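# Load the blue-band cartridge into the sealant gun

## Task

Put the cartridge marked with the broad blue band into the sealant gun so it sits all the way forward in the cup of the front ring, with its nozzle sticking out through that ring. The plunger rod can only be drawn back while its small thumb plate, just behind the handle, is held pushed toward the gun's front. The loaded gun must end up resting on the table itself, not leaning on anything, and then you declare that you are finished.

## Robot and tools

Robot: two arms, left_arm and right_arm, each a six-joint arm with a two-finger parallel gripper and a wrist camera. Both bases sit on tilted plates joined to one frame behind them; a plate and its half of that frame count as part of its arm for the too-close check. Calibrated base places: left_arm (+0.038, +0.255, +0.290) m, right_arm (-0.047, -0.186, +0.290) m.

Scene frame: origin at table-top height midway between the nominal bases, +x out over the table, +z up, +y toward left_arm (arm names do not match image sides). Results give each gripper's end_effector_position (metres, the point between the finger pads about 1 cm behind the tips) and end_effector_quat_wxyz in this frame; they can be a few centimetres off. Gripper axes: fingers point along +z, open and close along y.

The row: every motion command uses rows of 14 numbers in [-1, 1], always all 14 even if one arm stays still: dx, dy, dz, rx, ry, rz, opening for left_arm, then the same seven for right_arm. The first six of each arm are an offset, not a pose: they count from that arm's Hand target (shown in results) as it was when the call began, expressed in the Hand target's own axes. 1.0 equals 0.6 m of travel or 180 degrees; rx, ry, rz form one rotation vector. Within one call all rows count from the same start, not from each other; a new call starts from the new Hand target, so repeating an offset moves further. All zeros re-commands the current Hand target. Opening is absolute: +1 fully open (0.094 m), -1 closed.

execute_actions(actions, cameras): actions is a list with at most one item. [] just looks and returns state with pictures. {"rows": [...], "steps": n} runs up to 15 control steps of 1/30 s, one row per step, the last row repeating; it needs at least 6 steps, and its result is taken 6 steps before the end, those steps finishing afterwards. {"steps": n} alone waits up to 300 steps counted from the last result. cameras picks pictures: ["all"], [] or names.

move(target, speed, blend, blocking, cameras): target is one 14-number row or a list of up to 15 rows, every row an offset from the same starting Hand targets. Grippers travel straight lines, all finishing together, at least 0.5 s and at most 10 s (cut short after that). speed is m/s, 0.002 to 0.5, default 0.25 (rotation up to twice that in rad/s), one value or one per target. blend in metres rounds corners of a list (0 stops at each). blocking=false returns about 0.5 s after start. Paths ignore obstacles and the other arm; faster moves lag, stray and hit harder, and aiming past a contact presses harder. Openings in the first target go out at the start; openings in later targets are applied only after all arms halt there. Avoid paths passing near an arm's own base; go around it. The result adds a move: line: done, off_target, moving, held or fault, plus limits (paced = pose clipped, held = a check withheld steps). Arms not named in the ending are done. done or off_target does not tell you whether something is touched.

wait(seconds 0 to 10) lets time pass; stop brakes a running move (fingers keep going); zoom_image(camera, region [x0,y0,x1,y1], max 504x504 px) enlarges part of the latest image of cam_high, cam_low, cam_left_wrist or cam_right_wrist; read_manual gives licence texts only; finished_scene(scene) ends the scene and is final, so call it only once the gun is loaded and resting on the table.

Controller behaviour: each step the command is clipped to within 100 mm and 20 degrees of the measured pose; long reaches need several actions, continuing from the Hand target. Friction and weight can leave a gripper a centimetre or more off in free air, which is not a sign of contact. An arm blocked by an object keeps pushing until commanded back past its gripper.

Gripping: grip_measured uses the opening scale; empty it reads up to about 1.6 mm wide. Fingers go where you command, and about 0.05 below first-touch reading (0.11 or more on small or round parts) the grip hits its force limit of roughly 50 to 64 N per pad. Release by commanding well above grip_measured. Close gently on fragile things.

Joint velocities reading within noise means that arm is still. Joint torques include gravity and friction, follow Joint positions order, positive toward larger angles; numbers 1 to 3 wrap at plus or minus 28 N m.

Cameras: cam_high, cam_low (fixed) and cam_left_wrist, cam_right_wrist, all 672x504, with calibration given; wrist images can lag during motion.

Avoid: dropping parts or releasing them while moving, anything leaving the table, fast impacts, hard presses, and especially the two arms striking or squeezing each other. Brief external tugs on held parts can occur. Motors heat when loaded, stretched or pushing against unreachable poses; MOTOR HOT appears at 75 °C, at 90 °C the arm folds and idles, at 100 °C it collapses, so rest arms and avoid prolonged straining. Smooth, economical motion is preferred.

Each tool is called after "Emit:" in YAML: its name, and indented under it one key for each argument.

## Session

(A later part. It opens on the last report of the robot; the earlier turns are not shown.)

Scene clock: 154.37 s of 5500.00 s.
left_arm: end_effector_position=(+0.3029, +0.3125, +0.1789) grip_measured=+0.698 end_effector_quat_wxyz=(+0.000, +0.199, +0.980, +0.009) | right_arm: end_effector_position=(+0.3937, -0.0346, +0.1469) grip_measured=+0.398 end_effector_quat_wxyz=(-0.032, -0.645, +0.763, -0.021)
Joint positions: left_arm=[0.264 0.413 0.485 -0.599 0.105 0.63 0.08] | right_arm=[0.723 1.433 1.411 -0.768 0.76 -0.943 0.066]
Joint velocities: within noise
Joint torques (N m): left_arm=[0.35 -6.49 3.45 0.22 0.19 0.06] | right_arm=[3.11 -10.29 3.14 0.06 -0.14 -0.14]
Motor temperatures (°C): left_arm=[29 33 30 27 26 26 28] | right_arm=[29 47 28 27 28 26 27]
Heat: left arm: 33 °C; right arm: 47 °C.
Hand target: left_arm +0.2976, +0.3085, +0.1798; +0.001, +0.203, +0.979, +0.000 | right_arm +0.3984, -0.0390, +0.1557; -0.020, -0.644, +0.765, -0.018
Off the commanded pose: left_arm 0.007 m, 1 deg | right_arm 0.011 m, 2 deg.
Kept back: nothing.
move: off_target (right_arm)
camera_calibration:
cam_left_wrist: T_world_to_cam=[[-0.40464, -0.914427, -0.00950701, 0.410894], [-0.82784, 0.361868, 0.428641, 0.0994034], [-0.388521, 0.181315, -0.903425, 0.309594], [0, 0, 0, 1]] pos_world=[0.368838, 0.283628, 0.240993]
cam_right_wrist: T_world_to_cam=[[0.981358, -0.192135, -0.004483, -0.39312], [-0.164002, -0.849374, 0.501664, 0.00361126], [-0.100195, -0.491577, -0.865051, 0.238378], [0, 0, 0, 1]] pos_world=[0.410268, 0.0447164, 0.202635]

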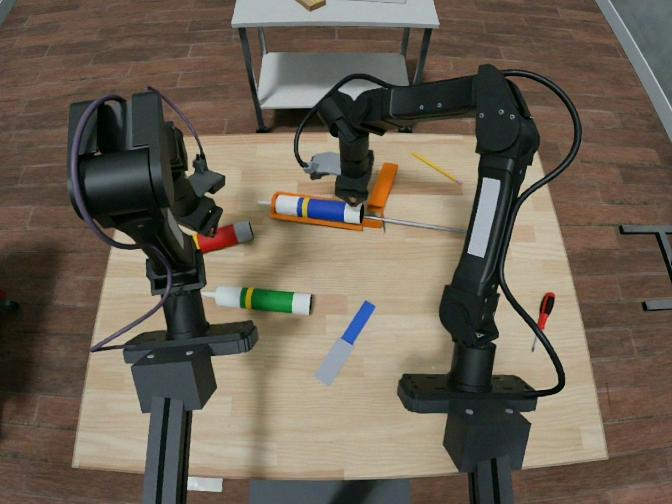

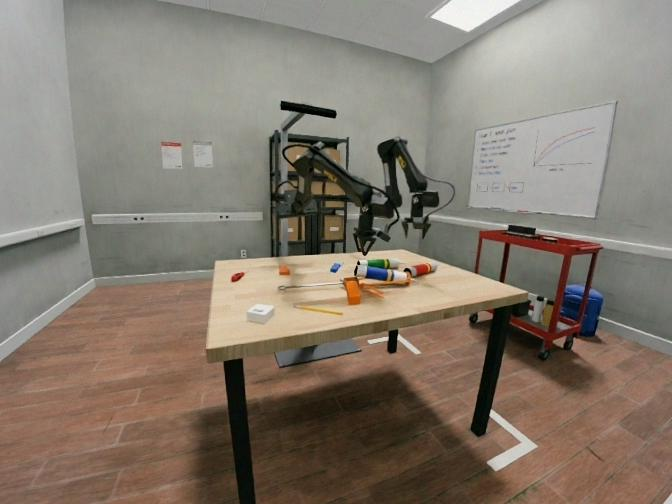

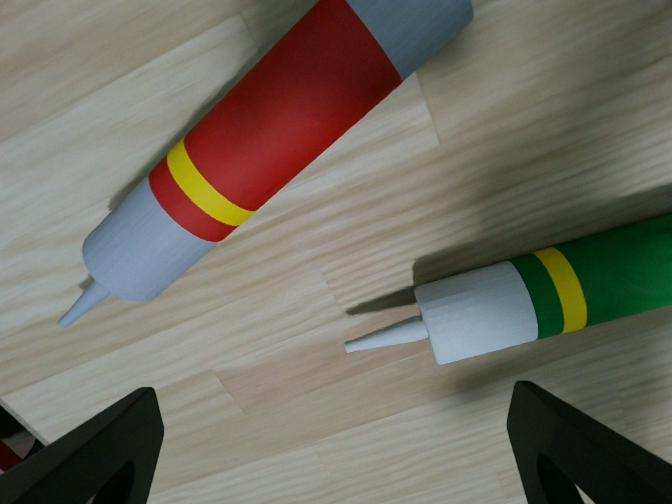

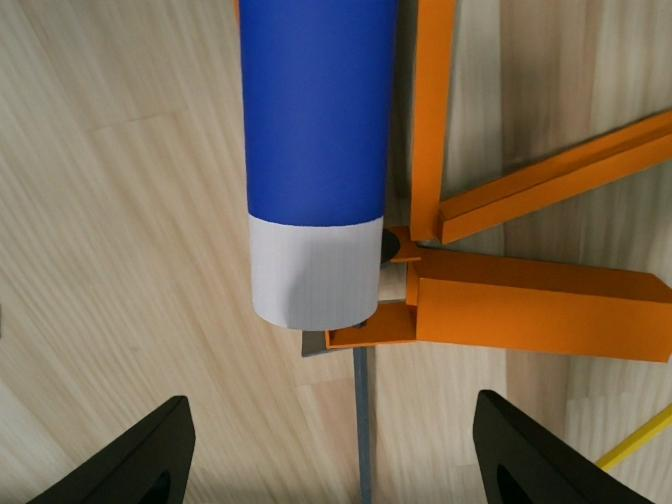

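Emit:
move:
  target: [0,0,0,0,0,0,0.7,-0.143,0.012,0.083,0,0,0.0156,0.45]
  speed: 0.12
  cameras: ["cam_right_wrist"]

Scene clock: 162.03 s of 5500.00 s.
left_arm: end_effector_position=(+0.3029, +0.3125, +0.1789) grip_measured=+0.698 end_effector_quat_wxyz=(+0.000, +0.199, +0.980, +0.009) | right_arm: end_effector_position=(+0.4003, +0.0268, +0.0968) grip_measured=+0.448 end_effector_quat_wxyz=(-0.038, -0.633, +0.773, -0.022)
Joint positions: left_arm=[0.264 0.413 0.485 -0.599 0.105 0.63 0.08] | right_arm=[0.748 1.718 1.609 -0.716 0.78 -0.875 0.068]
Joint velocities: within noise
Joint torques (N m): left_arm=[0.35 -6.5 3.45 0.23 0.19 0.06] | right_arm=[7.42 -7.02 5.39 0.22 0.16 0.08]
Motor temperatures (°C): left_arm=[29 33 30 27 26 26 28] | right_arm=[29 46 28 27 28 26 27]
Heat: left arm: 33 °C; right arm: 46 °C.
Hand target: left_arm +0.2976, +0.3085, +0.1798; +0.001, +0.203, +0.979, +0.000 | right_arm +0.4056, +0.0441, +0.1014; -0.019, -0.625, +0.780, -0.018
Off the commanded pose: left_arm 0.007 m, 1 deg | right_arm 0.019 m, 3 deg.
Kept back: nothing.
move: off_target (right_arm)
camera_calibration:
cam_right_wrist: T_world_to_cam=[[0.974971, -0.222101, -0.0100883, -0.384145], [-0.185925, -0.839368, 0.510777, 0.0896871], [-0.121912, -0.496117, -0.859654, 0.234146], [0, 0, 0, 1]] pos_world=[0.41975, 0.106125, 0.151599]
Images, in order (width x height): cam_right_wrist 672x504.

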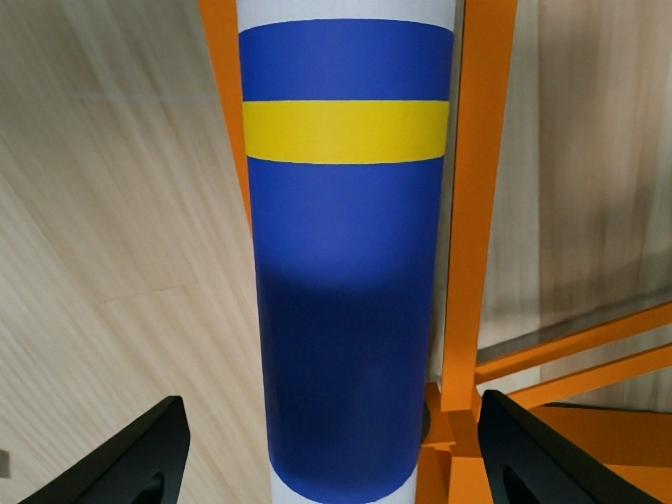

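Emit:
move:
  target: [0,0,0,0,0,0,0.7,-0.013,-0.004,0.068,0,0.008,0,0.45]
  speed: 0.06
  cameras: ["cam_right_wrist","cam_low"]

Emit:
zoom_image:
  camera: "cam_low"
  region: [340, 245, 440, 320]

Scene clock: 163.43 s of 5500.00 s.
left_arm: end_effector_position=(+0.3029, +0.3125, +0.1789) grip_measured=+0.698 end_effector_quat_wxyz=(+0.000, +0.199, +0.980, +0.009) | right_arm: end_effector_position=(+0.4026, +0.0420, +0.0643) grip_measured=+0.448 end_effector_quat_wxyz=(-0.040, -0.625, +0.779, -0.025)
Joint positions: left_arm=[0.264 0.413 0.485 -0.599 0.105 0.63 0.08] | right_arm=[0.72 1.83 1.676 -0.655 0.768 -0.881 0.068]
Joint velocities: within noise
Joint torques (N m): left_arm=[0.35 -6.5 3.45 0.22 0.19 0.06] | right_arm=[5.24 -7.2 5.27 0.27 -0.04 -0.14]
Motor temperatures (°C): left_arm=[29 33 30 27 26 26 28] | right_arm=[29 46 28 27 28 26 27]
Heat: left arm: 33 °C; right arm: 46 °C.
Hand target: left_arm +0.2976, +0.3085, +0.1798; +0.001, +0.203, +0.979, +0.000 | right_arm +0.4094, +0.0489, +0.0603; -0.029, -0.624, +0.780, -0.026
Off the commanded pose: left_arm 0.007 m, 1 deg | right_arm 0.011 m, 1 deg.
Kept back: nothing.
move: off_target (right_arm)
camera_calibration:
cam_right_wrist: T_world_to_cam=[[0.970271, -0.241971, -0.00501358, -0.380968], [-0.204671, -0.831407, 0.516596, 0.126248], [-0.129169, -0.500212, -0.856215, 0.216959], [0, 0, 0, 1]] pos_world=[0.423506, 0.121306, 0.118634]
Images, in order (width x height): cam_low 672x504, cam_right_wrist 672x504.

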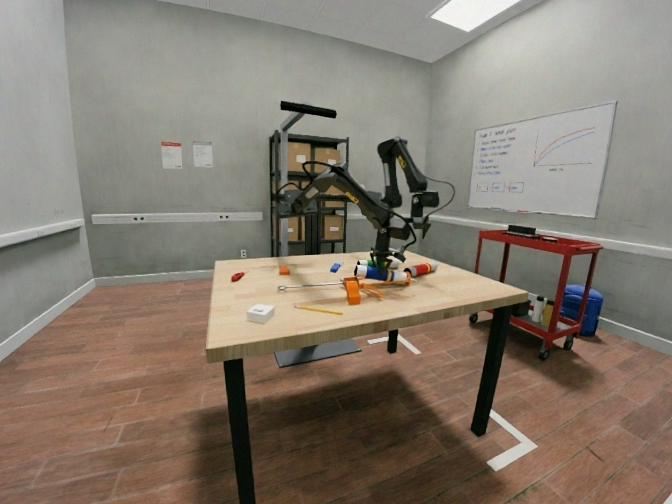

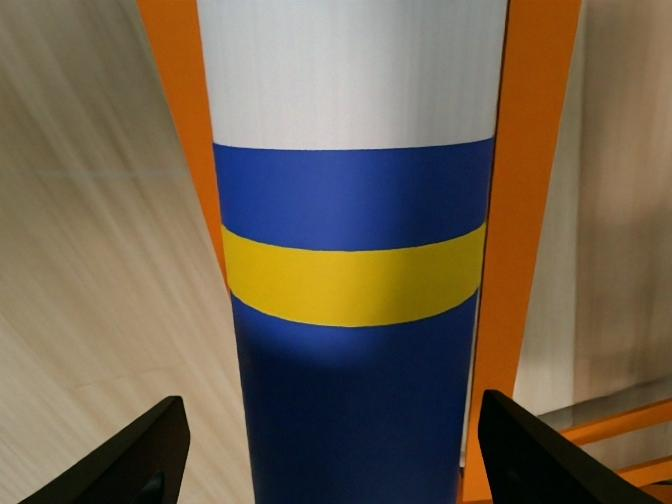

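Scaled by 5.040 from the camera's 672x504 image, which has a finer 960x720 frame.

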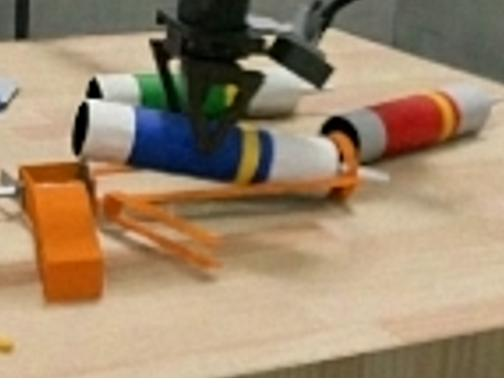

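Emit:
move:
  target:
    - [0,0,0,0,0,0,0.7,-0.004,-0.008,0.02,0,0,0,0.45]
    - [0,0,0,0,0,0,0.7,-0.004,-0.008,0.02,0,0,0,0.08]
  speed: 0.06
  cameras: ["cam_right_wrist","cam_low"]

Emit:
zoom_image:
  camera: "cam_low"
  region: [340, 245, 440, 320]

Scene clock: 164.97 s of 5500.00 s.
left_arm: end_effector_position=(+0.3029, +0.3125, +0.1789) grip_measured=+0.698 end_effector_quat_wxyz=(+0.000, +0.199, +0.980, +0.009) | right_arm: end_effector_position=(+0.4075, +0.0421, +0.0526) grip_measured=+0.084 end_effector_quat_wxyz=(-0.041, -0.630, +0.775, -0.027)
Joint positions: left_arm=[0.264 0.413 0.485 -0.599 0.105 0.63 0.08] | right_arm=[0.699 1.864 1.71 -0.641 0.757 -0.915 0.051]
Joint velocities: within noise
Joint torques (N m): left_arm=[0.36 -6.49 3.45 0.22 0.19 0.06] | right_arm=[5.22 -7.39 5.38 0.3 -0.09 -0.14]
Motor temperatures (°C): left_arm=[29 33 30 27 26 26 28] | right_arm=[29 45 28 27 28 26 27]
Heat: left arm: 33 °C; right arm: 45 °C.
Hand target: left_arm +0.2976, +0.3085, +0.1798; +0.001, +0.203, +0.979, +0.000 | right_arm +0.4143, +0.0494, +0.0481; -0.029, -0.625, +0.780, -0.026
Off the commanded pose: left_arm 0.007 m, 1 deg | right_arm 0.011 m, 2 deg.
Kept back: nothing.
move: off_target (right_arm); target 2's new opening was sent with right_arm's hand 0.011 m and 1 deg from that target
camera_calibration:
cam_right_wrist: T_world_to_cam=[[0.973508, -0.228608, -0.00458469, -0.387587], [-0.192971, -0.832177, 0.51985, 0.128494], [-0.122657, -0.505193, -0.854245, 0.204992], [0, 0, 0, 1]] pos_world=[0.427259, 0.121885, 0.106539]
Images, in order (width x height): cam_low 672x504, cam_right_wrist 672x504.

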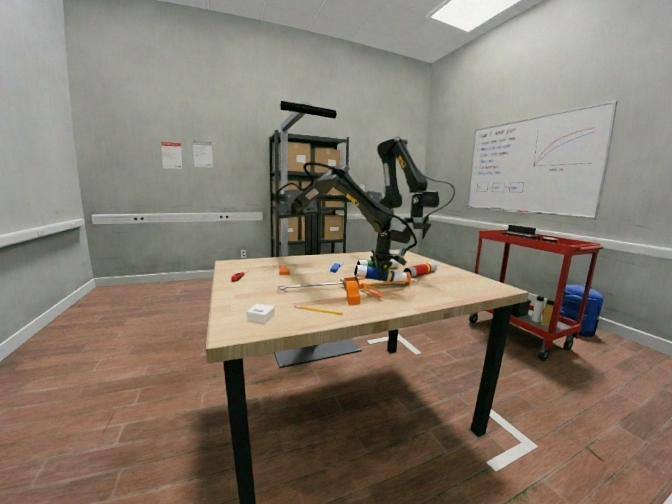

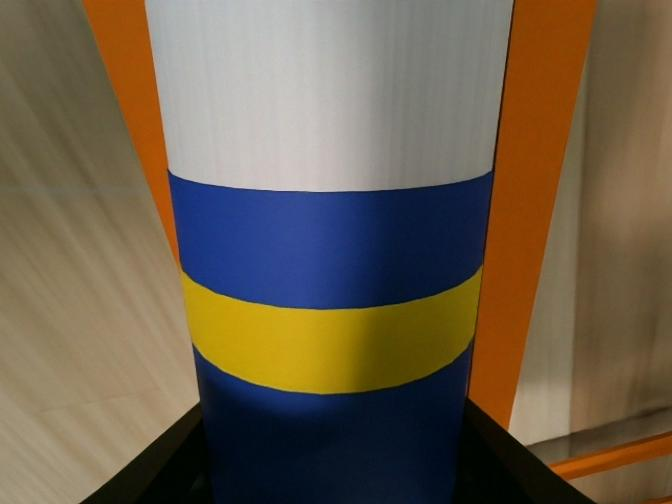

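Scaled by 5.040 from the camera's 672x504 image, which has a finer 960x720 frame.

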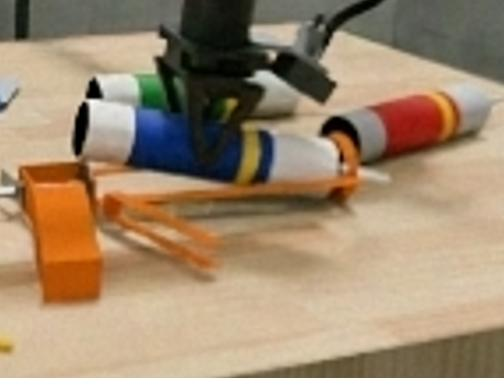

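Emit:
move:
  target:
    - [0,0,0,0,0,0,0.7,0,0,0,0,0,0,-0.1]
    - [0,0,0,0,0,0,0.7,0,-0.017,-0.005,0,0,-0.025,-0.1]
  speed: 0.04
  cameras: ["cam_right_wrist","cam_low"]

Emit:
zoom_image:
  camera: "cam_low"
  region: [340, 245, 440, 320]

Scene clock: 167.43 s of 5500.00 s.
left_arm: end_effector_position=(+0.3029, +0.3125, +0.1789) grip_measured=+0.698 end_effector_quat_wxyz=(+0.000, +0.199, +0.980, +0.009) | right_arm: end_effector_position=(+0.4124, +0.0441, +0.0536) grip_measured=+0.044 end_effector_quat_wxyz=(-0.041, -0.647, +0.761, -0.022)
Joint positions: left_arm=[0.264 0.413 0.485 -0.599 0.105 0.63 0.08] | right_arm=[0.698 1.876 1.746 -0.666 0.748 -0.961 0.049]
Joint velocities: within noise
Joint torques (N m): left_arm=[0.36 -6.5 3.45 0.23 0.19 0.05] | right_arm=[4.85 -7.75 6.52 0.18 -0.04 -0.42]
Motor temperatures (°C): left_arm=[29 33 30 27 26 26 28] | right_arm=[29 45 29 27 28 26 27]
Heat: left arm: 33 °C; right arm: 45 °C.
Hand target: left_arm +0.2976, +0.3085, +0.1798; +0.001, +0.203, +0.979, +0.000 | right_arm +0.4242, +0.0472, +0.0510; -0.030, -0.655, +0.755, -0.025
Off the commanded pose: left_arm 0.007 m, 1 deg | right_arm 0.013 m, 2 deg.
Kept back: nothing.
move: off_target (right_arm)
camera_calibration:
cam_right_wrist: T_world_to_cam=[[0.982628, -0.185036, -0.0142501, -0.397107], [-0.151554, -0.844395, 0.513837, 0.114378], [-0.107111, -0.502751, -0.85777, 0.201181], [0, 0, 0, 1]] pos_world=[0.429092, 0.124245, 0.108136]
Images, in order (width x height): cam_low 672x504, cam_right_wrist 672x504.

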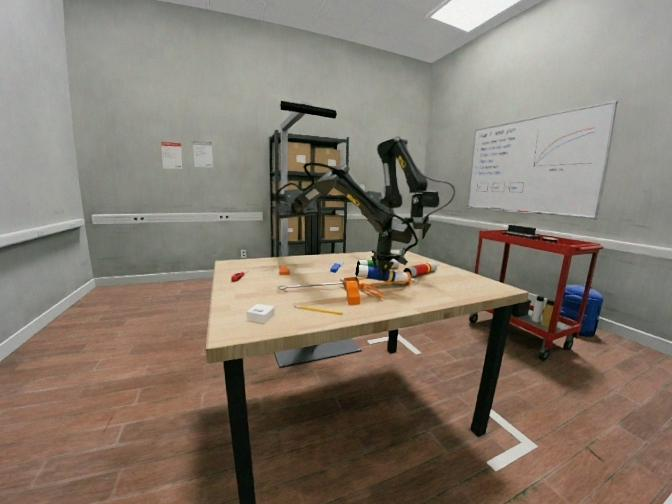

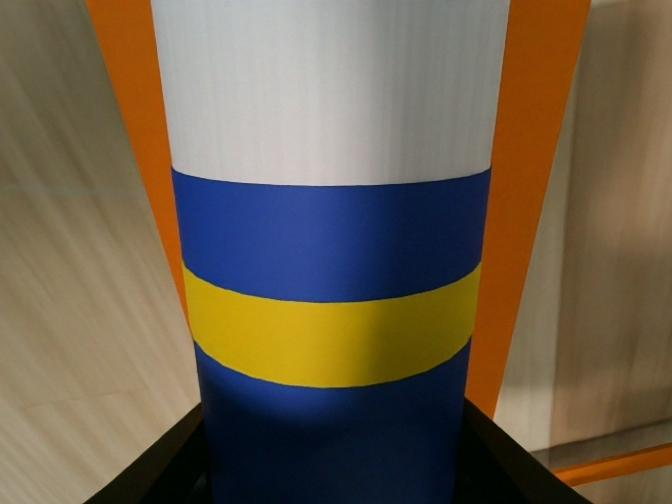

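Scaled by 5.040 from the camera's 672x504 image, which has a finer 960x720 frame.

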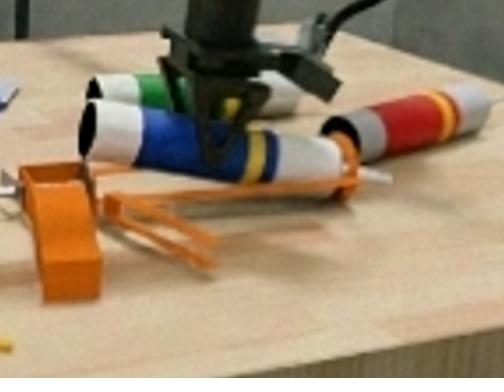

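Emit:
move:
  target: [0,0,0,0,0,0,0.7,-0.03,0.008,0.004,0,0,0,-0.1]
  speed: 0.03
  cameras: ["cam_right_wrist","cam_high"]

Emit:
zoom_image:
  camera: "cam_low"
  region: [340, 245, 440, 320]

Emit:
zoom_image:
  camera: "cam_high"
  region: [240, 150, 410, 275]

Scene clock: 168.73 s of 5500.00 s.
left_arm: end_effector_position=(+0.3029, +0.3125, +0.1789) grip_measured=+0.698 end_effector_quat_wxyz=(+0.000, +0.199, +0.980, +0.009) | right_arm: end_effector_position=(+0.4162, +0.0505, +0.0437) grip_measured=+0.044 end_effector_quat_wxyz=(-0.045, -0.656, +0.753, -0.029)
Joint positions: left_arm=[0.264 0.413 0.485 -0.599 0.105 0.63 0.08] | right_arm=[0.696 1.934 1.812 -0.68 0.765 -0.981 0.049]
Joint velocities: within noise
Joint torques (N m): left_arm=[0.35 -6.5 3.45 0.23 0.19 0.06] | right_arm=[7.35 -7.77 6.3 0.06 0.12 -0.09]
Motor temperatures (°C): left_arm=[29 33 30 27 26 26 28] | right_arm=[29 45 29 27 28 26 27]
Heat: left arm: 33 °C; right arm: 45 °C.
Hand target: left_arm +0.2976, +0.3085, +0.1798; +0.001, +0.203, +0.979, +0.000 | right_arm +0.4221, +0.0655, +0.0473; -0.030, -0.655, +0.755, -0.025
Off the commanded pose: left_arm 0.007 m, 1 deg | right_arm 0.016 m, 2 deg.
Kept back: nothing.
move: off_target (right_arm)
camera_calibration:
cam_right_wrist: T_world_to_cam=[[0.986819, -0.161511, -0.0101245, -0.402861], [-0.131871, -0.838834, 0.528174, 0.116334], [-0.0937985, -0.519877, -0.849076, 0.191269], [0, 0, 0, 1]] pos_world=[0.430832, 0.131955, 0.0968789]
Images, in order (width x height): cam_high 672x504, cam_right_wrist 672x504.

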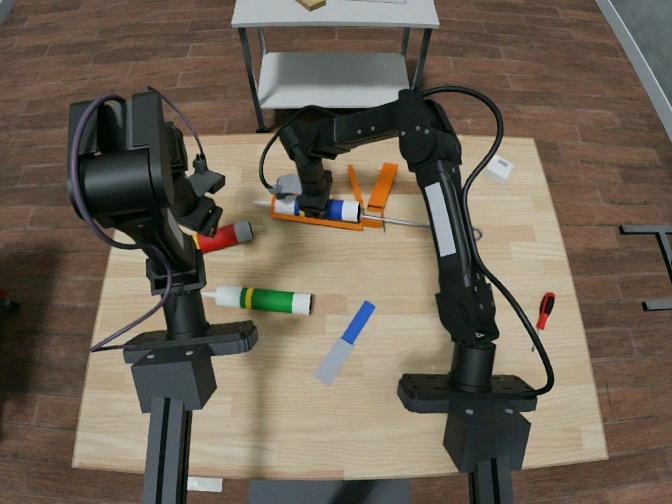

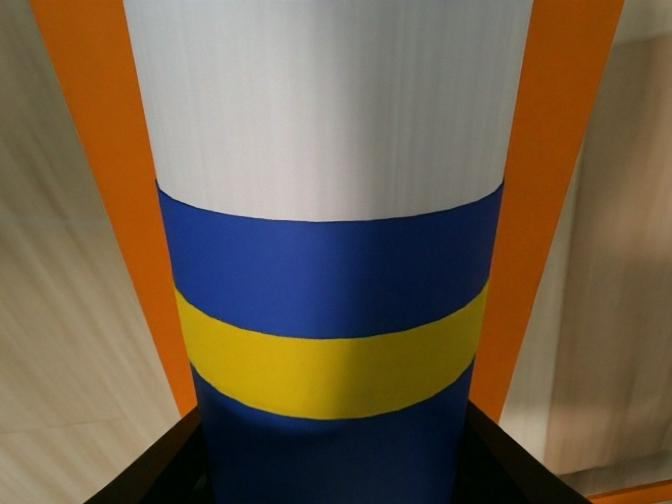

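This scene's latest camera images include none from cam_low. They are from: cam_high, cam_right_wrist. cam_low's image comes with the result of a call that names it in "cameras".

Scaled by 2.965 from the camera's 672x504 image, which has a finer 960x720 frame.

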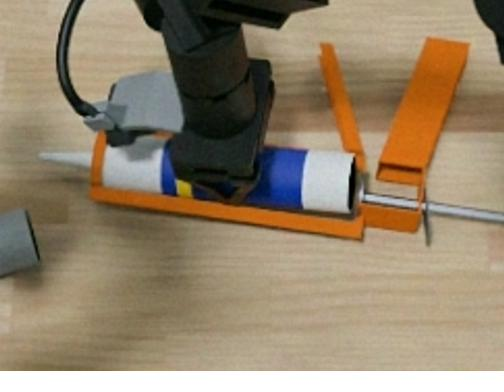

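Emit:
execute_actions:
  actions: []
  cameras: ["cam_low"]

Emit:
zoom_image:
  camera: "cam_low"
  region: [340, 245, 440, 320]

Scene clock: 169.00 s of 5500.00 s.
left_arm: end_effector_position=(+0.3029, +0.3125, +0.1789) grip_measured=+0.698 end_effector_quat_wxyz=(+0.000, +0.199, +0.980, +0.009) | right_arm: end_effector_position=(+0.4163, +0.0505, +0.0438) grip_measured=+0.044 end_effector_quat_wxyz=(-0.045, -0.656, +0.753, -0.029)
Joint positions: left_arm=[0.264 0.413 0.485 -0.599 0.105 0.63 0.08] | right_arm=[0.696 1.934 1.812 -0.68 0.765 -0.981 0.049]
Joint velocities: within noise
Joint torques (N m): left_arm=[0.36 -6.49 3.45 0.22 0.19 0.05] | right_arm=[7.36 -7.79 6.32 0.07 0.1 -0.09]
Motor temperatures (°C): left_arm=[29 33 30 27 26 26 28] | right_arm=[29 45 29 27 28 26 27]
Heat: left arm: 33 °C; right arm: 45 °C.
Hand target: left_arm +0.2976, +0.3085, +0.1798; +0.001, +0.203, +0.979, +0.000 | right_arm +0.4221, +0.0655, +0.0473; -0.030, -0.655, +0.755, -0.025
Off the commanded pose: left_arm 0.007 m, 1 deg | right_arm 0.016 m, 2 deg.
Steps of this call (1-8: nothing new was sent). Readings (end_effector_position of left_arm | right_arm):
1: (+0.3029, +0.3125, +0.1789) | (+0.4162, +0.0505, +0.0437)
2: (+0.3029, +0.3125, +0.1789) | (+0.4163, +0.0505, +0.0438)
4: (+0.3029, +0.3125, +0.1789) | (+0.4163, +0.0505, +0.0438)
8: the state above
Images, in order (width x height): cam_low 672x504.

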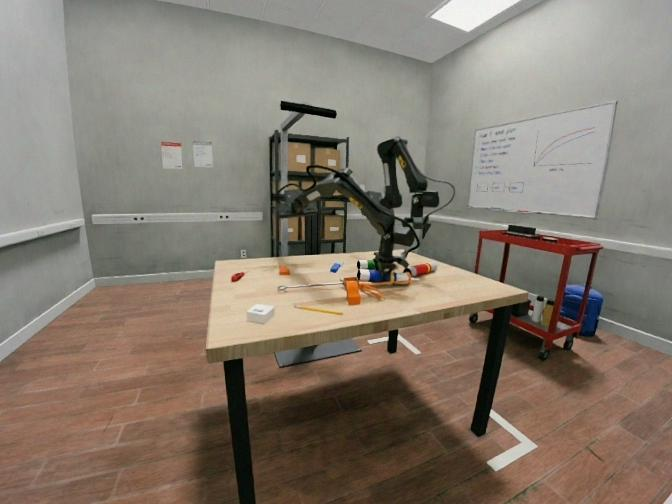

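Scaled by 5.040 from the camera's 672x504 image, which has a finer 960x720 frame.

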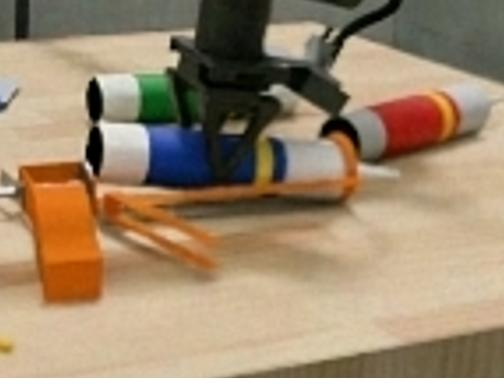

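Emit:
move:
  target: [0,0,0,0,0,0,0.7,0.01,0.0,-0.003,0,0,0,0.2]
  speed: 0.03
  cameras: ["cam_right_wrist","cam_high","cam_low"]

Emit:
zoom_image:
  camera: "cam_low"
  region: [340, 245, 440, 320]

Emit:
zoom_image:
  camera: "cam_high"
  region: [240, 150, 410, 275]

Scene clock: 170.30 s of 5500.00 s.
left_arm: end_effector_position=(+0.3029, +0.3125, +0.1789) grip_measured=+0.698 end_effector_quat_wxyz=(+0.000, +0.199, +0.980, +0.009) | right_arm: end_effector_position=(+0.4175, +0.0526, +0.0442) grip_measured=+0.198 end_effector_quat_wxyz=(-0.042, -0.651, +0.757, -0.025)
Joint positions: left_arm=[0.264 0.413 0.485 -0.599 0.105 0.63 0.08] | right_arm=[0.696 1.934 1.817 -0.678 0.754 -0.972 0.056]
Joint velocities: within noise
Joint torques (N m): left_arm=[0.35 -6.5 3.47 0.22 0.19 0.06] | right_arm=[6.87 -9.36 3.84 0.14 0.05 -0.13]
Motor temperatures (°C): left_arm=[29 33 30 27 26 26 28] | right_arm=[29 45 29 27 28 26 27]
Heat: left arm: 33 °C; right arm: 45 °C.
Hand target: left_arm +0.2976, +0.3085, +0.1798; +0.001, +0.203, +0.979, +0.000 | right_arm +0.4212, +0.0597, +0.0495; -0.030, -0.655, +0.755, -0.025
Off the commanded pose: left_arm 0.007 m, 1 deg | right_arm 0.010 m, 1 deg.
Kept back: nothing.
move: done
camera_calibration:
cam_right_wrist: T_world_to_cam=[[0.984472, -0.175192, -0.0111233, -0.402094], [-0.144124, -0.842813, 0.51855, 0.123735], [-0.10022, -0.508895, -0.854975, 0.195238], [0, 0, 0, 1]] pos_world=[0.43325, 0.133198, 0.0982886]
Images, in order (width x height): cam_high 672x504, cam_low 672x504, cam_right_wrist 672x504.

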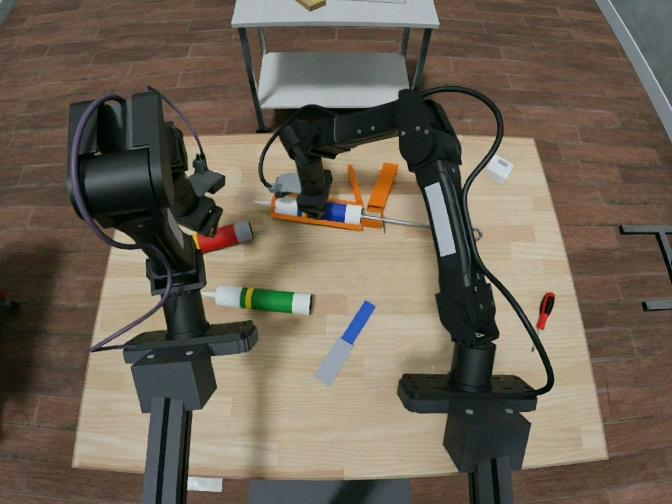

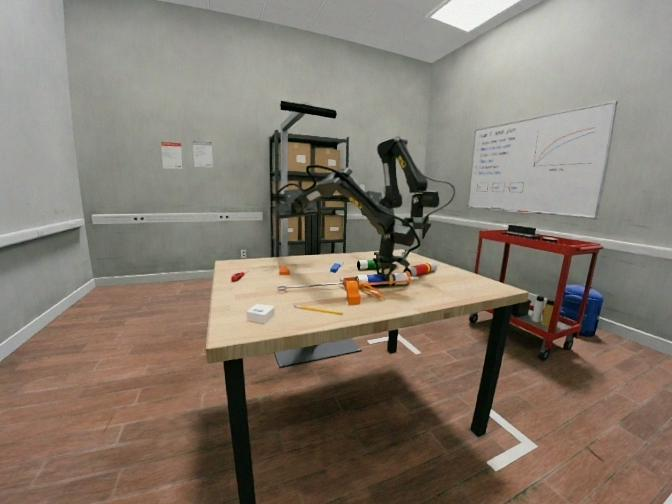

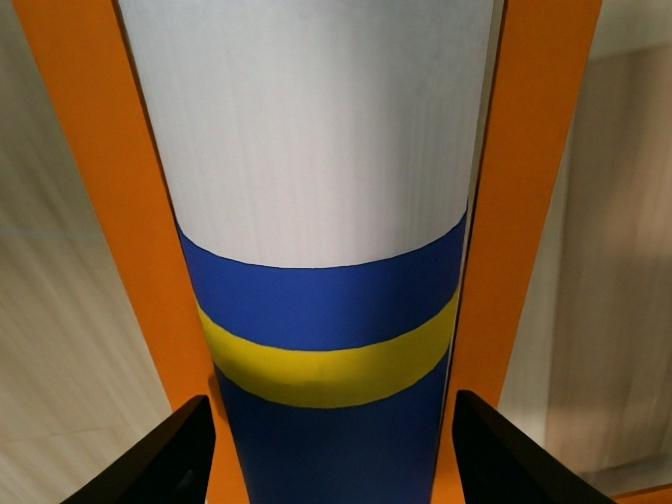

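Scaled by 5.040 from the camera's 672x504 image, which has a finer 960x720 frame.

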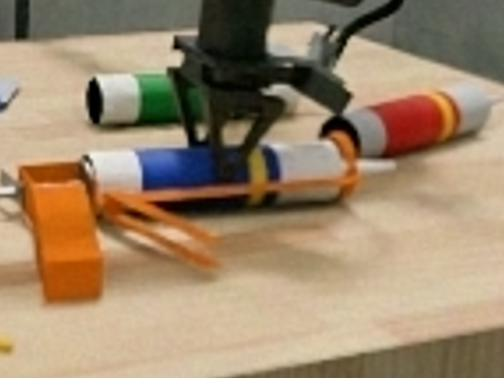

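Scaled by 2.965 from the camera's 672x504 image, which has a finer 960x720 frame.

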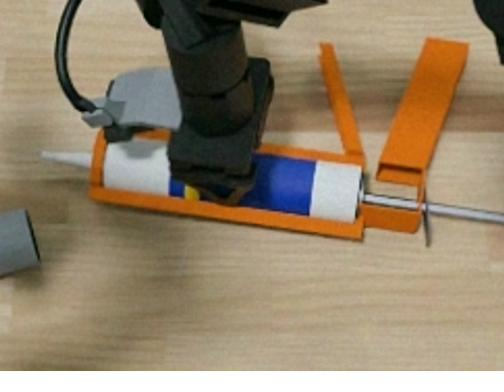

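Emit:
move:
  target:
    - [0,0,0,0,0,0,0.7,0,0,0,0,0,0,0.45]
    - [0,0,0,0,0,0,0.7,0,0,-0.18,0,0,0,0.45]
  speed: 0.12
  cameras: ["cam_right_wrist","cam_high","cam_low"]

Emit:
zoom_image:
  camera: "cam_low"
  region: [340, 245, 440, 320]

Emit:
zoom_image:
  camera: "cam_high"
  region: [240, 150, 410, 275]

Scene clock: 174.33 s of 5500.00 s.
left_arm: end_effector_position=(+0.3029, +0.3125, +0.1789) grip_measured=+0.698 end_effector_quat_wxyz=(+0.000, +0.199, +0.980, +0.009) | right_arm: end_effector_position=(+0.4076, +0.0653, +0.1326) grip_measured=+0.448 end_effector_quat_wxyz=(-0.056, -0.667, +0.742, -0.024)
Joint positions: left_arm=[0.264 0.413 0.485 -0.599 0.105 0.63 0.08] | right_arm=[0.88 1.862 1.908 -1.034 0.875 -0.778 0.068]
Joint velocities: within noise
Joint torques (N m): left_arm=[0.36 -6.49 3.45 0.23 0.19 0.05] | right_arm=[8.76 -10.92 5.71 -0.27 0.15 0.09]
Motor temperatures (°C): left_arm=[29 33 30 27 26 26 28] | right_arm=[29 45 29 27 28 26 27]
Heat: left arm: 33 °C; right arm: 45 °C.
Hand target: left_arm +0.2976, +0.3085, +0.1798; +0.001, +0.203, +0.979, +0.000 | right_arm +0.4227, +0.0680, +0.1573; -0.030, -0.655, +0.755, -0.025
Off the commanded pose: left_arm 0.007 m, 1 deg | right_arm 0.029 m, 4 deg.
Kept back: nothing.
move: off_target (right_arm)
camera_calibration:
cam_right_wrist: T_world_to_cam=[[0.990605, -0.13255, -0.0336373, -0.391463], [-0.0940406, -0.838866, 0.536153, 0.064185], [-0.0992844, -0.527953, -0.84345, 0.275633], [0, 0, 0, 1]] pos_world=[0.421187, 0.147475, 0.184902]
Images, in order (width x height): cam_high 672x504, cam_low 672x504, cam_right_wrist 672x504.

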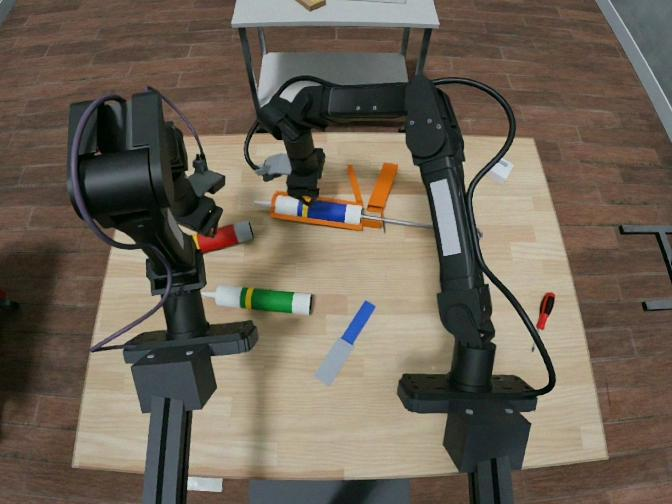

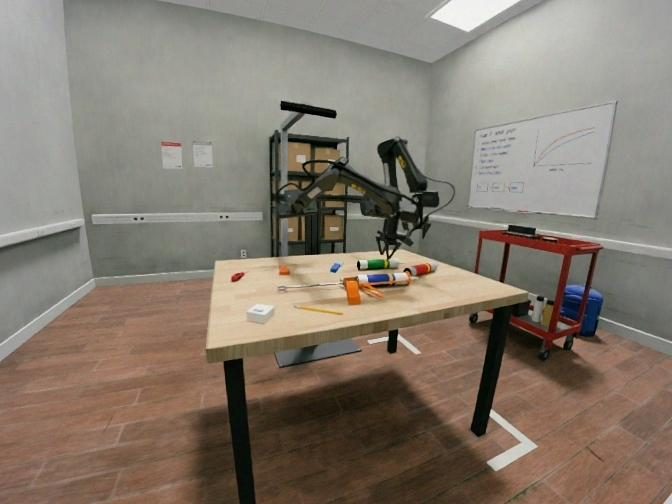

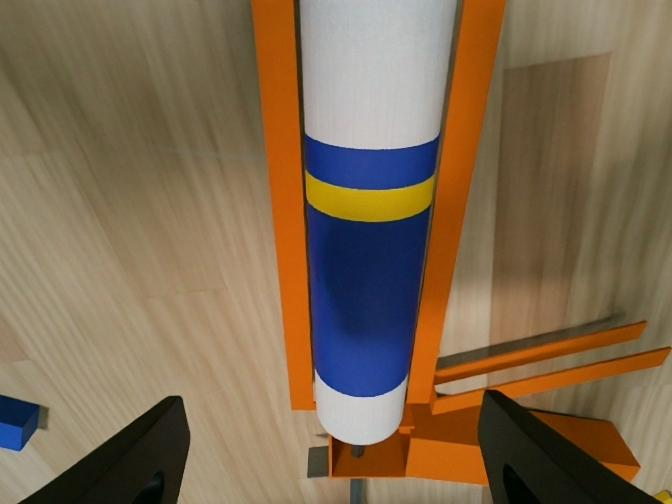

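Scaled by 5.040 from the camera's 672x504 image, which has a finer 960x720 frame.

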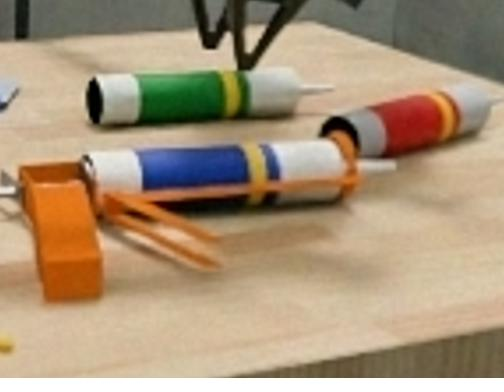

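Scaled by 2.965 from the camera's 672x504 image, which has a finer 960x720 frame.

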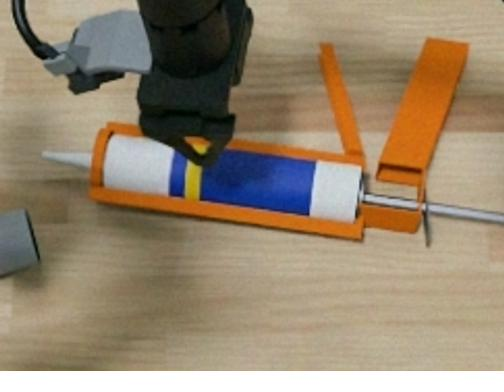

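Emit:
move:
  target: [0,0,0,0,0,0,0.7,0.72,-0.009,0.0,0,-0.3016,0,0]
  speed: 0.2
  cameras: ["cam_right_wrist","cam_high","cam_low"]

Emit:
zoom_image:
  camera: "cam_high"
  region: [240, 150, 410, 275]

Scene clock: 179.27 s of 5500.00 s.
left_arm: end_effector_position=(+0.3029, +0.3125, +0.1789) grip_measured=+0.698 end_effector_quat_wxyz=(+0.000, +0.199, +0.980, +0.009) | right_arm: end_effector_position=(+0.3680, -0.3521, +0.1885) grip_measured=+0.002 end_effector_quat_wxyz=(+0.287, -0.545, +0.783, +0.090)
Joint positions: left_arm=[0.264 0.413 0.485 -0.599 0.105 0.63 0.08] | right_arm=[-1.071 1.37 1.241 -0.839 -1.384 -2.101 0.047]
Joint velocities: within noise
Joint torques (N m): left_arm=[0.35 -6.5 3.45 0.22 0.19 0.05] | right_arm=[-5.04 -4.78 2.71 0.11 -0.72 -0.13]
Motor temperatures (°C): left_arm=[29 33 30 27 26 26 28] | right_arm=[29 46 29 27 28 26 27]
Heat: left arm: 33 °C; right arm: 46 °C.
Hand target: left_arm +0.2976, +0.3085, +0.1798; +0.001, +0.203, +0.979, +0.000 | right_arm +0.3671, -0.3591, +0.1909; +0.313, -0.586, +0.708, +0.240
Off the commanded pose: left_arm 0.007 m, 1 deg | right_arm 0.007 m, 25 deg; orientation clipped.
joint sent to its limit (right arm) — joint 6 (wrist roll), lower limit.
Kept back: nothing.
move: off_target (right_arm); limits=paced
camera_calibration:
cam_right_wrist: T_world_to_cam=[[0.897384, -0.411451, 0.159402, -0.505924], [-0.391784, -0.909168, -0.141137, -0.107174], [0.202994, 0.0642026, -0.977073, 0.220978], [0, 0, 0, 1]] pos_world=[0.367162, -0.31979, 0.281431]
Images, in order (width x height): cam_high 672x504, cam_low 672x504, cam_right_wrist 672x504.

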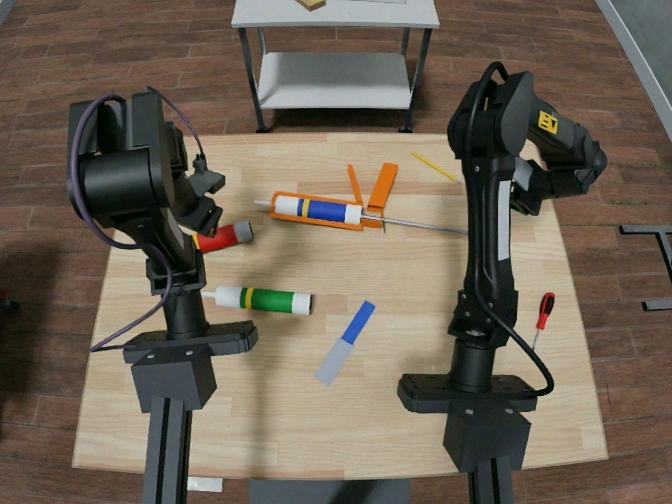

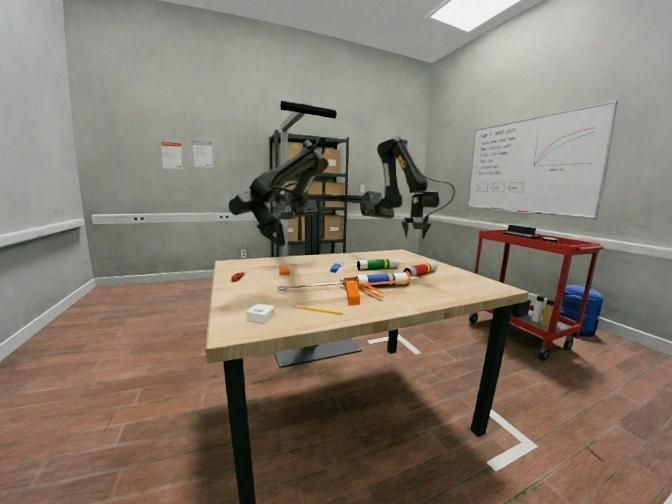

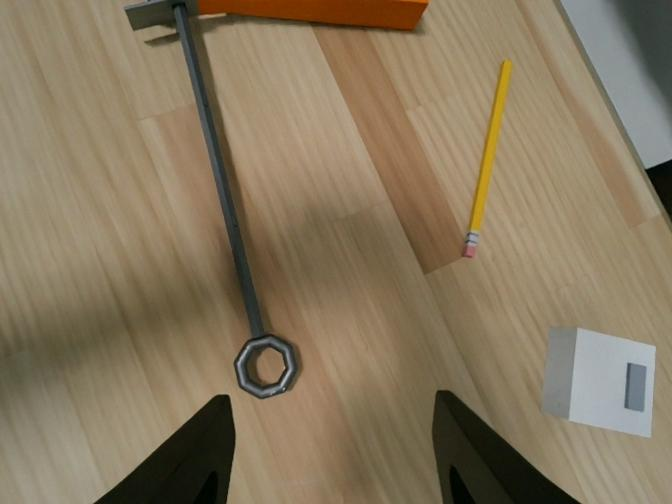

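Scaled by 2.965 from the camera's 672x504 image, which has a finer 960x720 frame.

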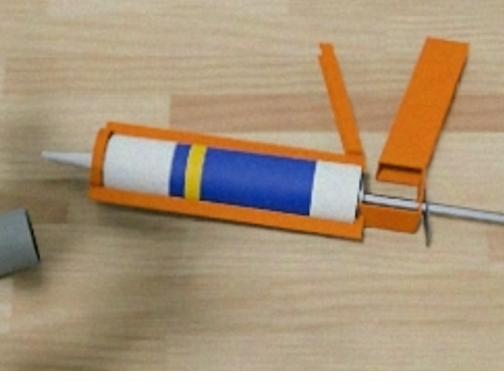

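Emit:
move:
  target: [0,0,0,0,0,0,0.7,0,0,0,0.390,0.021,0.911,0]
  speed: 0.5
  cameras: ["cam_right_wrist","cam_high"]

Scene clock: 183.73 s of 5500.00 s.
left_arm: end_effector_position=(+0.3029, +0.3125, +0.1789) grip_measured=+0.698 end_effector_quat_wxyz=(+0.000, +0.199, +0.980, +0.009) | right_arm: end_effector_position=(+0.3658, -0.3544, +0.1911) grip_measured=+0.002 end_effector_quat_wxyz=(+0.000, +0.756, +0.654, +0.013)
Joint positions: left_arm=[0.264 0.413 0.485 -0.599 0.105 0.63 0.08] | right_arm=[-0.849 1.115 1.255 -0.791 -0.636 1.197 0.047]
Joint velocities: within noise
Joint torques (N m): left_arm=[0.35 -6.5 3.45 0.22 0.19 0.06] | right_arm=[-1.06 -5.49 6.71 -0.05 0.2 0.09]
Motor temperatures (°C): left_arm=[29 32 30 27 26 26 28] | right_arm=[29 45 29 27 28 26 27]
Heat: left arm: 32 °C; right arm: 45 °C.
Hand target: left_arm +0.2976, +0.3085, +0.1798; +0.001, +0.203, +0.979, +0.000 | right_arm +0.3671, -0.3590, +0.1908; -0.001, +0.760, +0.649, +0.000
Off the commanded pose: left_arm 0.007 m, 1 deg | right_arm 0.005 m, 2 deg.
Kept back: nothing.
move: done
camera_calibration:
cam_right_wrist: T_world_to_cam=[[-0.985553, 0.16872, -0.0148012, 0.422375], [0.143893, 0.880205, 0.452254, 0.215019], [0.0893323, 0.44359, -0.891767, 0.383819], [0, 0, 0, 1]] pos_world=[0.351045, -0.430782, 0.251285]
Images, in order (width x height): cam_high 672x504, cam_right_wrist 672x504.

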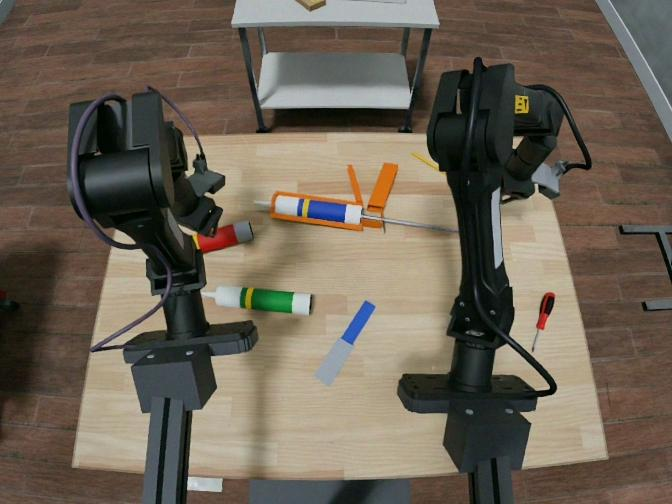

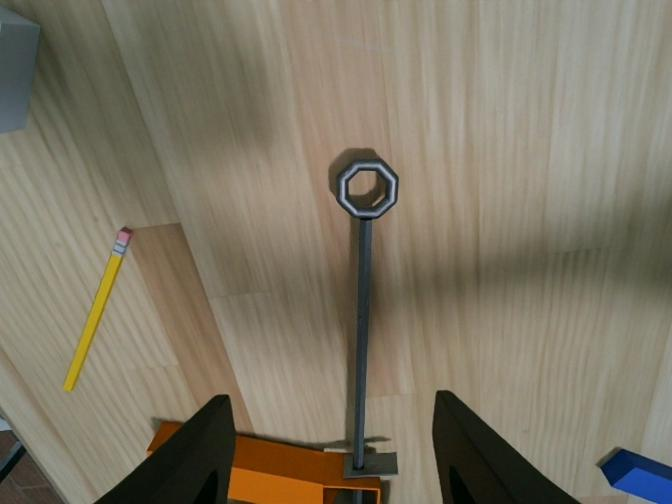

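Emit:
move:
  target: [0,0,0,0,0,0,0.7,-0.0035,-0.0263,0.218,0,0,0,0]
  speed: 0.15
  cameras: ["cam_right_wrist","cam_low"]

Emit:
zoom_image:
  camera: "cam_low"
  region: [260, 245, 360, 320]

Scene clock: 185.63 s of 5500.00 s.
left_arm: end_effector_position=(+0.3029, +0.3125, +0.1789) grip_measured=+0.698 end_effector_quat_wxyz=(+0.000, +0.199, +0.980, +0.009) | right_arm: end_effector_position=(+0.3527, -0.3529, +0.0661) grip_measured=+0.002 end_effector_quat_wxyz=(-0.010, +0.756, +0.654, +0.010)
Joint positions: left_arm=[0.264 0.413 0.485 -0.599 0.105 0.63 0.08] | right_arm=[-0.606 1.38 1.126 -0.339 -0.439 1.349 0.047]
Joint velocities: within noise
Joint torques (N m): left_arm=[0.36 -6.5 3.45 0.22 0.19 0.05] | right_arm=[-1.55 -7.1 2.97 0.46 0.21 0.09]
Motor temperatures (°C): left_arm=[29 32 30 27 26 26 28] | right_arm=[29 45 29 27 28 26 27]
Heat: left arm: 32 °C; right arm: 45 °C.
Hand target: left_arm +0.2976, +0.3085, +0.1798; +0.001, +0.203, +0.979, +0.000 | right_arm +0.3510, -0.3585, +0.0600; -0.001, +0.760, +0.649, +0.000
Off the commanded pose: left_arm 0.007 m, 1 deg | right_arm 0.008 m, 2 deg.
Kept back: nothing.
move: done
camera_calibration:
cam_right_wrist: T_world_to_cam=[[-0.985677, 0.168546, 0.00577079, 0.405985], [0.152366, 0.875344, 0.458865, 0.266963], [0.0722886, 0.453172, -0.888487, 0.281988], [0, 0, 0, 1]] pos_world=[0.33911, -0.429901, 0.125699]
Images, in order (width x height): cam_low 672x504, cam_right_wrist 672x504.

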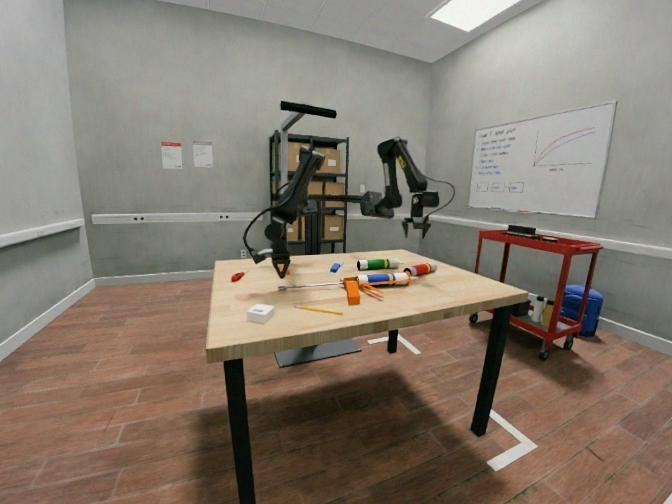

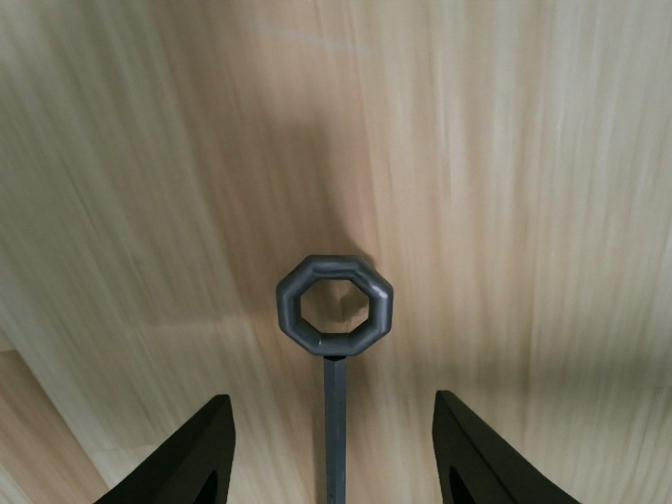

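Scaled by 5.040 from the camera's 672x504 image, which has a finer 960x720 frame.

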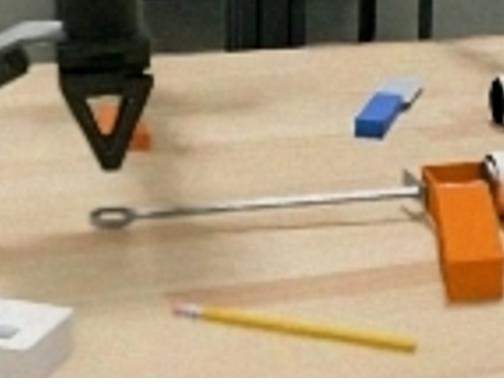

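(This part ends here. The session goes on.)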